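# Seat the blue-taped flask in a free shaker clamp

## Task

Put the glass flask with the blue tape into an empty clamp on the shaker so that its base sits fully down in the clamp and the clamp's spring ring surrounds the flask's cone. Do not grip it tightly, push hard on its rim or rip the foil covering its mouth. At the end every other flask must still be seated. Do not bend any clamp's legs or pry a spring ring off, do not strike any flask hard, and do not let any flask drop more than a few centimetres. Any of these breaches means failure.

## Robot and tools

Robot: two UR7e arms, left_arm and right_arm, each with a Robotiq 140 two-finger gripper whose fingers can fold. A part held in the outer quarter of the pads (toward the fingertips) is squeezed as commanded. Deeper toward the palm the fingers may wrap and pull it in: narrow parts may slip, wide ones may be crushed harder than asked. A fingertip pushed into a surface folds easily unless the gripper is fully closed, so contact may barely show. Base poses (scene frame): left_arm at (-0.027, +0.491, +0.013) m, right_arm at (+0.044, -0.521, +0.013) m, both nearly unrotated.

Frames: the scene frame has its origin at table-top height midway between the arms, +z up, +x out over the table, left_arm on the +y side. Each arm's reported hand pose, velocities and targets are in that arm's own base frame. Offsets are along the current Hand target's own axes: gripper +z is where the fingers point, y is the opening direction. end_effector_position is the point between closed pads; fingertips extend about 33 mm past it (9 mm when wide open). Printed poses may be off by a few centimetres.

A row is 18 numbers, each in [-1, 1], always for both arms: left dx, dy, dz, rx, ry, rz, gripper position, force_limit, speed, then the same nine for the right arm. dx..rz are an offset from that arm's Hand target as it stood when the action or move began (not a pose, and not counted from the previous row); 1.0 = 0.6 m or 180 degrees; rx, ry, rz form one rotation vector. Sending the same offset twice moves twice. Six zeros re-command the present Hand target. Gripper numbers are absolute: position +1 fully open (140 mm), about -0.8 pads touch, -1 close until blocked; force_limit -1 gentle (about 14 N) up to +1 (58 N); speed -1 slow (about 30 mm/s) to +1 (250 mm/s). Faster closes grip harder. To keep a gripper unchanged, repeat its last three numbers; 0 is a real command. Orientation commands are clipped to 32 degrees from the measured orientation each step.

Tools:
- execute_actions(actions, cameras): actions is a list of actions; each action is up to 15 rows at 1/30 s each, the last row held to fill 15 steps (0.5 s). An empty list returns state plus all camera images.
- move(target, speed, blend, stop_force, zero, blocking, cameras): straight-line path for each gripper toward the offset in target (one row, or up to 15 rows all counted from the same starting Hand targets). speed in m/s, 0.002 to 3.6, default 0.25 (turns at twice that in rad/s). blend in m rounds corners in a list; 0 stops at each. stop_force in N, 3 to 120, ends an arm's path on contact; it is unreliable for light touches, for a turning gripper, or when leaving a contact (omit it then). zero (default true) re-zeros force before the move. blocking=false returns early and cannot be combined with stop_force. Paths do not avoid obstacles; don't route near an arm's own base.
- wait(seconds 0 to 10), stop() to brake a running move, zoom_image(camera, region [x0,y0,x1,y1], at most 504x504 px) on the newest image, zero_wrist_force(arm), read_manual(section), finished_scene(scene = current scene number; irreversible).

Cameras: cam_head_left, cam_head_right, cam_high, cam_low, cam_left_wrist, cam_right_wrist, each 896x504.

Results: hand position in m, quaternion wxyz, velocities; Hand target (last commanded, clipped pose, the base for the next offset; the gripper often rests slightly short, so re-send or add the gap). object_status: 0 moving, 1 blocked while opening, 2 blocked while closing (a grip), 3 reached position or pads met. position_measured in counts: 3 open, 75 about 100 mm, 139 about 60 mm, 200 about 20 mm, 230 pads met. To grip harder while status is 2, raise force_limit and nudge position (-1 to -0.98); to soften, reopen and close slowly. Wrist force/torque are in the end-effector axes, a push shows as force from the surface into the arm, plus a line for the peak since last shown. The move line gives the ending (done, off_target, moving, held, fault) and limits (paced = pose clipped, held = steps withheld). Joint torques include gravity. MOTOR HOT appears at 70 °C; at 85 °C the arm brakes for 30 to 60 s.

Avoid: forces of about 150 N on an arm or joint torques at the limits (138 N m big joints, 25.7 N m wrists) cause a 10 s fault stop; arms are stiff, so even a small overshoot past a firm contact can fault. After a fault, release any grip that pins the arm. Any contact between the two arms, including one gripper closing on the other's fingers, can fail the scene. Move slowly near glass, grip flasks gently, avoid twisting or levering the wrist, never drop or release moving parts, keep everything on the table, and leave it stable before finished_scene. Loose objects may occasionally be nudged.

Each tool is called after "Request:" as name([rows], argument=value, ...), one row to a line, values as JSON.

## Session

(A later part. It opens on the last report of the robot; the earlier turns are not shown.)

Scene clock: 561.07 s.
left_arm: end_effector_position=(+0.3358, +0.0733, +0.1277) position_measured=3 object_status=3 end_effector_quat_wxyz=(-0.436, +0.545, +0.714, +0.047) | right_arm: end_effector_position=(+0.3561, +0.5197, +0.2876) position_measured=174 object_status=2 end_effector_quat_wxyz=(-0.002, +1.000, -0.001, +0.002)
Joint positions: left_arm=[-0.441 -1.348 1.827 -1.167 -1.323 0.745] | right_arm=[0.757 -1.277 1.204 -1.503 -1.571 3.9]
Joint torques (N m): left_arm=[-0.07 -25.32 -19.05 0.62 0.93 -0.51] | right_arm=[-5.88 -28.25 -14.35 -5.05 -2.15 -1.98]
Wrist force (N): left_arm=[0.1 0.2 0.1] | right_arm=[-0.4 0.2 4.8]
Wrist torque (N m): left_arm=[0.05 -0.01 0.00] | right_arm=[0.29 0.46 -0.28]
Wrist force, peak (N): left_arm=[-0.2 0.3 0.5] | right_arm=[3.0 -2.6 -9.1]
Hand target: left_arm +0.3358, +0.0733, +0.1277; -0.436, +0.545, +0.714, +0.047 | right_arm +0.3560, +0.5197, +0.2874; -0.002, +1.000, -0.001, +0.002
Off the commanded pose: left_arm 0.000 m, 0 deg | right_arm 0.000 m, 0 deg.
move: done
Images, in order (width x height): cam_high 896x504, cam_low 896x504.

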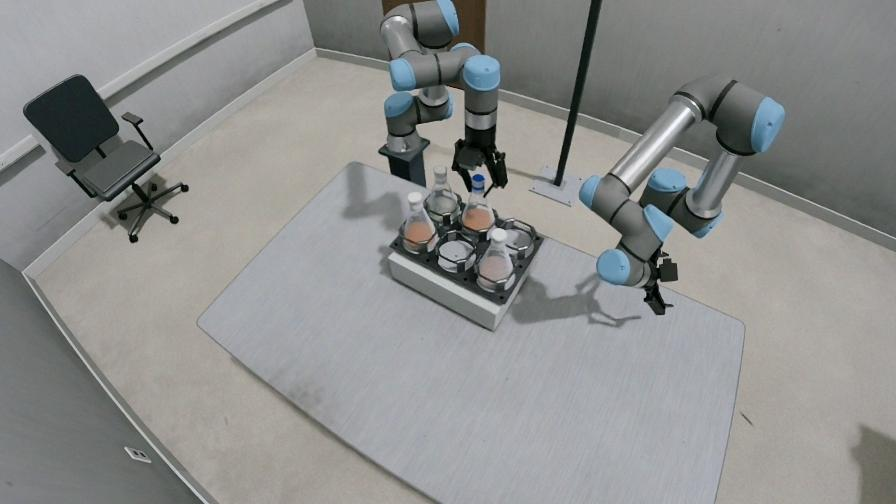

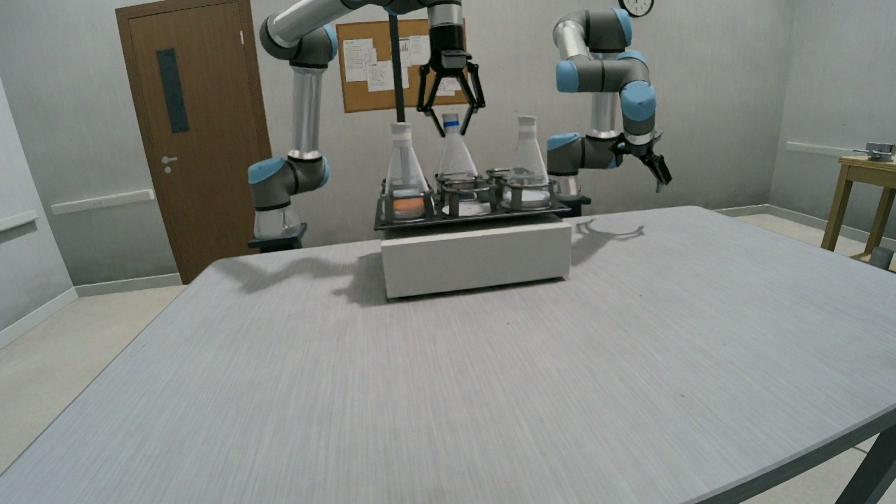

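Request:
execute_actions([
  [[0,0,0,0,0,0,1,1,1,0,0,0,0,0,0,0.4,-0.3,-1]],
  [[0,0,0,0,0,0,1,1,1,0,0,0,0,0,0,0.4,-0.3,-1]],
  [[0,0,0,0,0,0,1,1,1,0,0,0,0,0,0,0.4,-0.3,-1]],
  [[0,0,0,0,0,0,1,1,1,0,0,0,0,0,0,0.4,-0.3,-1]],
])

Request:
move(target=[0,0,0,0,0,0,1,1,1,0,0,-0.25,0,0,0,0.4,-0.3,-1], speed=0.2, cameras=["all"])

Request:
zoom_image(camera="cam_low", region=[360, 100, 600, 240])

Request:
zoom_image(camera="cam_high", region=[370, 150, 570, 340])

Request:
zoom_image(camera="cam_right_wrist", region=[200, 0, 700, 504])

Scene clock: 572.80 s.
left_arm: end_effector_position=(+0.3358, +0.0733, +0.1277) position_measured=3 object_status=3 end_effector_quat_wxyz=(-0.436, +0.545, +0.714, +0.047) | right_arm: end_effector_position=(+0.3560, +0.5197, +0.2874) position_measured=78 object_status=0 end_effector_quat_wxyz=(-0.002, +1.000, -0.001, +0.002)
Joint positions: left_arm=[-0.441 -1.348 1.827 -1.167 -1.323 0.745] | right_arm=[0.757 -1.277 1.204 -1.504 -1.571 3.9]
Joint torques (N m): left_arm=[0.06 -23.46 -19.41 0.68 1.27 -0.34] | right_arm=[-5.69 -23.88 -16.03 -3.47 2.51 1.83]
Wrist force (N): left_arm=[0.1 0.2 0.0] | right_arm=[-1.3 0.6 0.5]
Wrist torque (N m): left_arm=[0.04 -0.03 0.00] | right_arm=[0.31 0.36 -0.27]
Wrist force, peak (N): left_arm=[0.0 0.3 0.5] | right_arm=[-0.1 0.1 6.7]
Hand target: left_arm +0.3358, +0.0733, +0.1277; -0.436, +0.545, +0.714, +0.047 | right_arm +0.3560, +0.5197, +0.2874; -0.002, +1.000, -0.001, +0.002
Off the commanded pose: left_arm 0.000 m, 0 deg | right_arm 0.000 m, 0 deg.

Scene clock: 574.07 s.
left_arm: end_effector_position=(+0.3358, +0.0733, +0.1277) position_measured=3 object_status=3 end_effector_quat_wxyz=(-0.436, +0.545, +0.714, +0.047) | right_arm: end_effector_position=(+0.3555, +0.5191, +0.4373) position_measured=78 object_status=3 end_effector_quat_wxyz=(-0.002, +1.000, -0.001, +0.002)
Joint positions: left_arm=[-0.441 -1.348 1.827 -1.167 -1.323 0.745] | right_arm=[0.757 -1.147 0.618 -1.048 -1.571 3.9]
Joint torques (N m): left_arm=[-0.96 -25.41 -18.58 0.78 1.08 -0.65] | right_arm=[5.6 -50.54 -31.76 -2.29 -2.58 2.25]
Wrist force (N): left_arm=[0.2 0.2 0.1] | right_arm=[-1.5 0.7 0.6]
Wrist torque (N m): left_arm=[0.05 -0.04 0.00] | right_arm=[0.29 0.39 -0.23]
Wrist force, peak (N): left_arm=[0.3 0.2 0.4] | right_arm=[-1.5 0.5 3.2]
Hand target: left_arm +0.3358, +0.0733, +0.1277; -0.436, +0.545, +0.714, +0.047 | right_arm +0.3554, +0.5191, +0.4374; -0.002, +1.000, -0.001, +0.002
Off the commanded pose: left_arm 0.000 m, 0 deg | right_arm 0.000 m, 0 deg.
move: done

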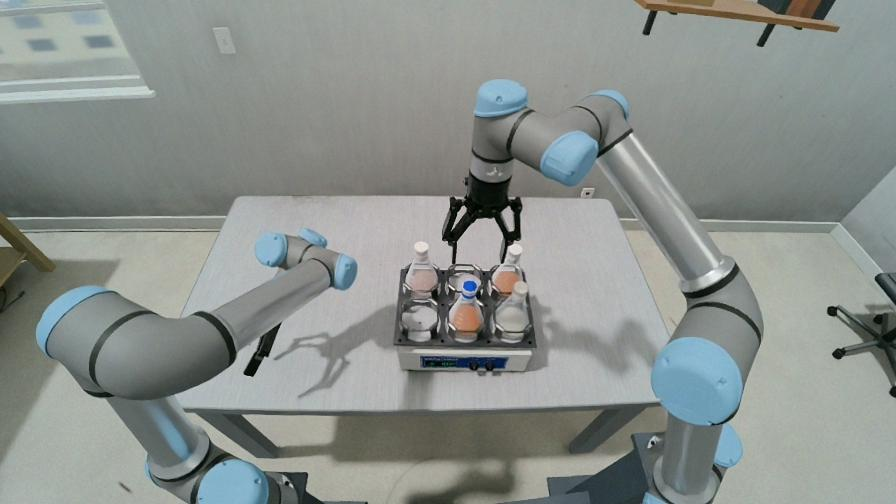

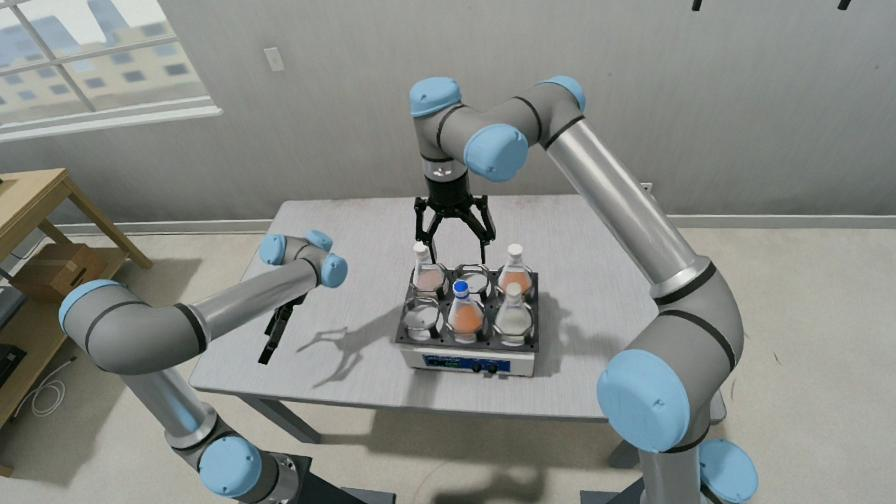

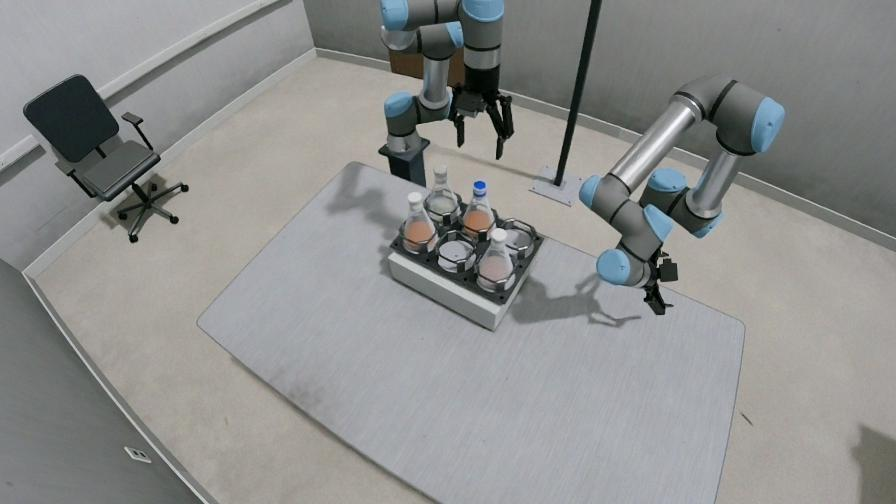

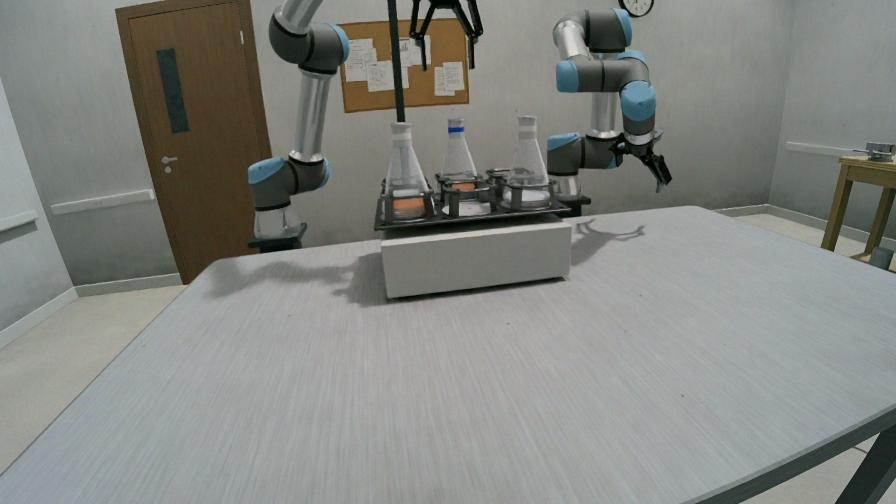

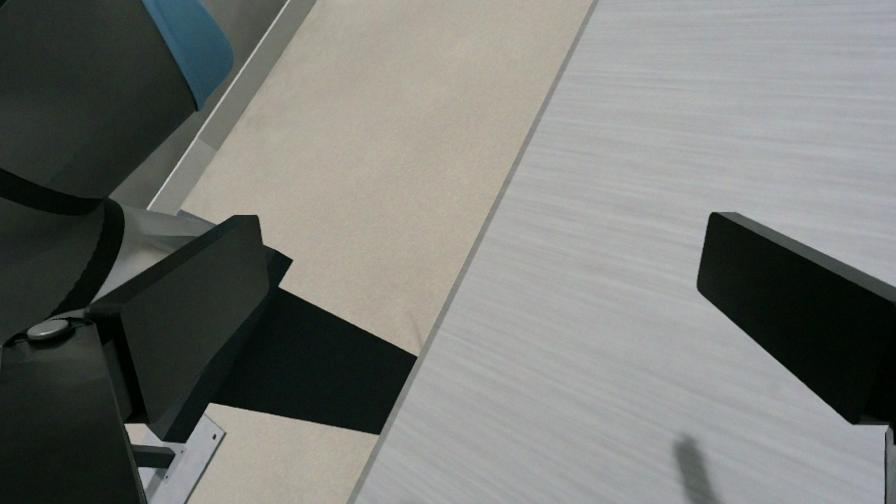

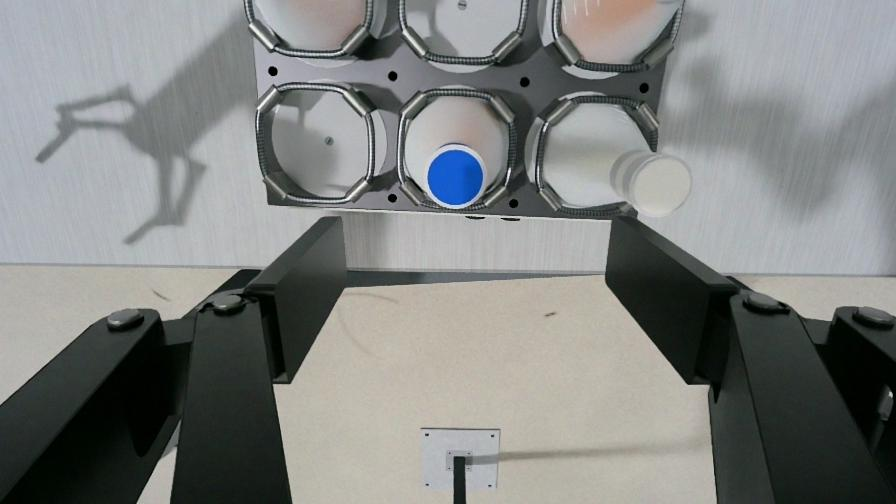

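Scaled by 2.100 from the camera's 896x504 image, which has a finer 1280x720 frame.

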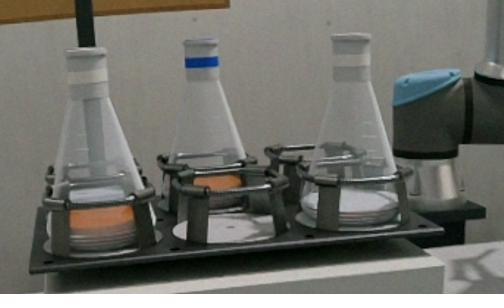

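Scaled by 2.520 from the camera's 896x504 image, which has a finer 1280x720 frame.

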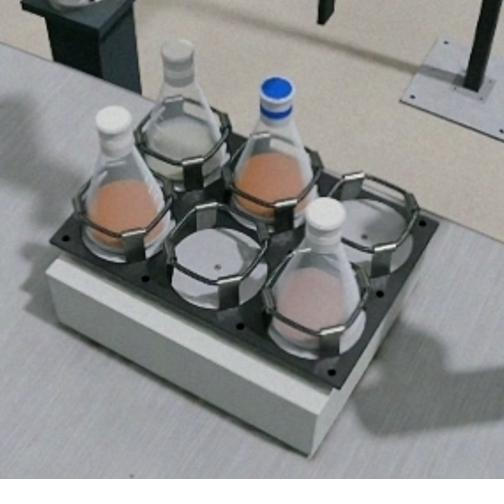

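Scaled by 1.000.

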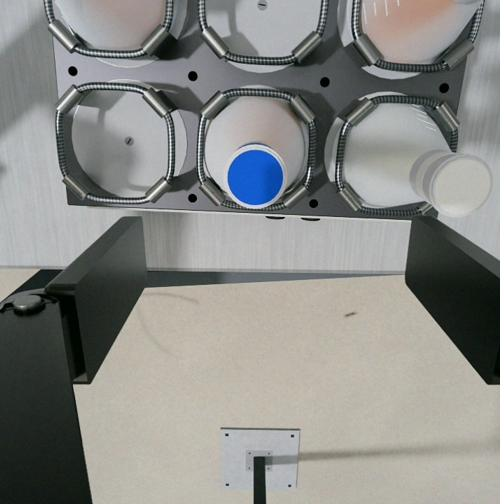

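Request:
finished_scene(scene=2)

The scene is finished: the task was done.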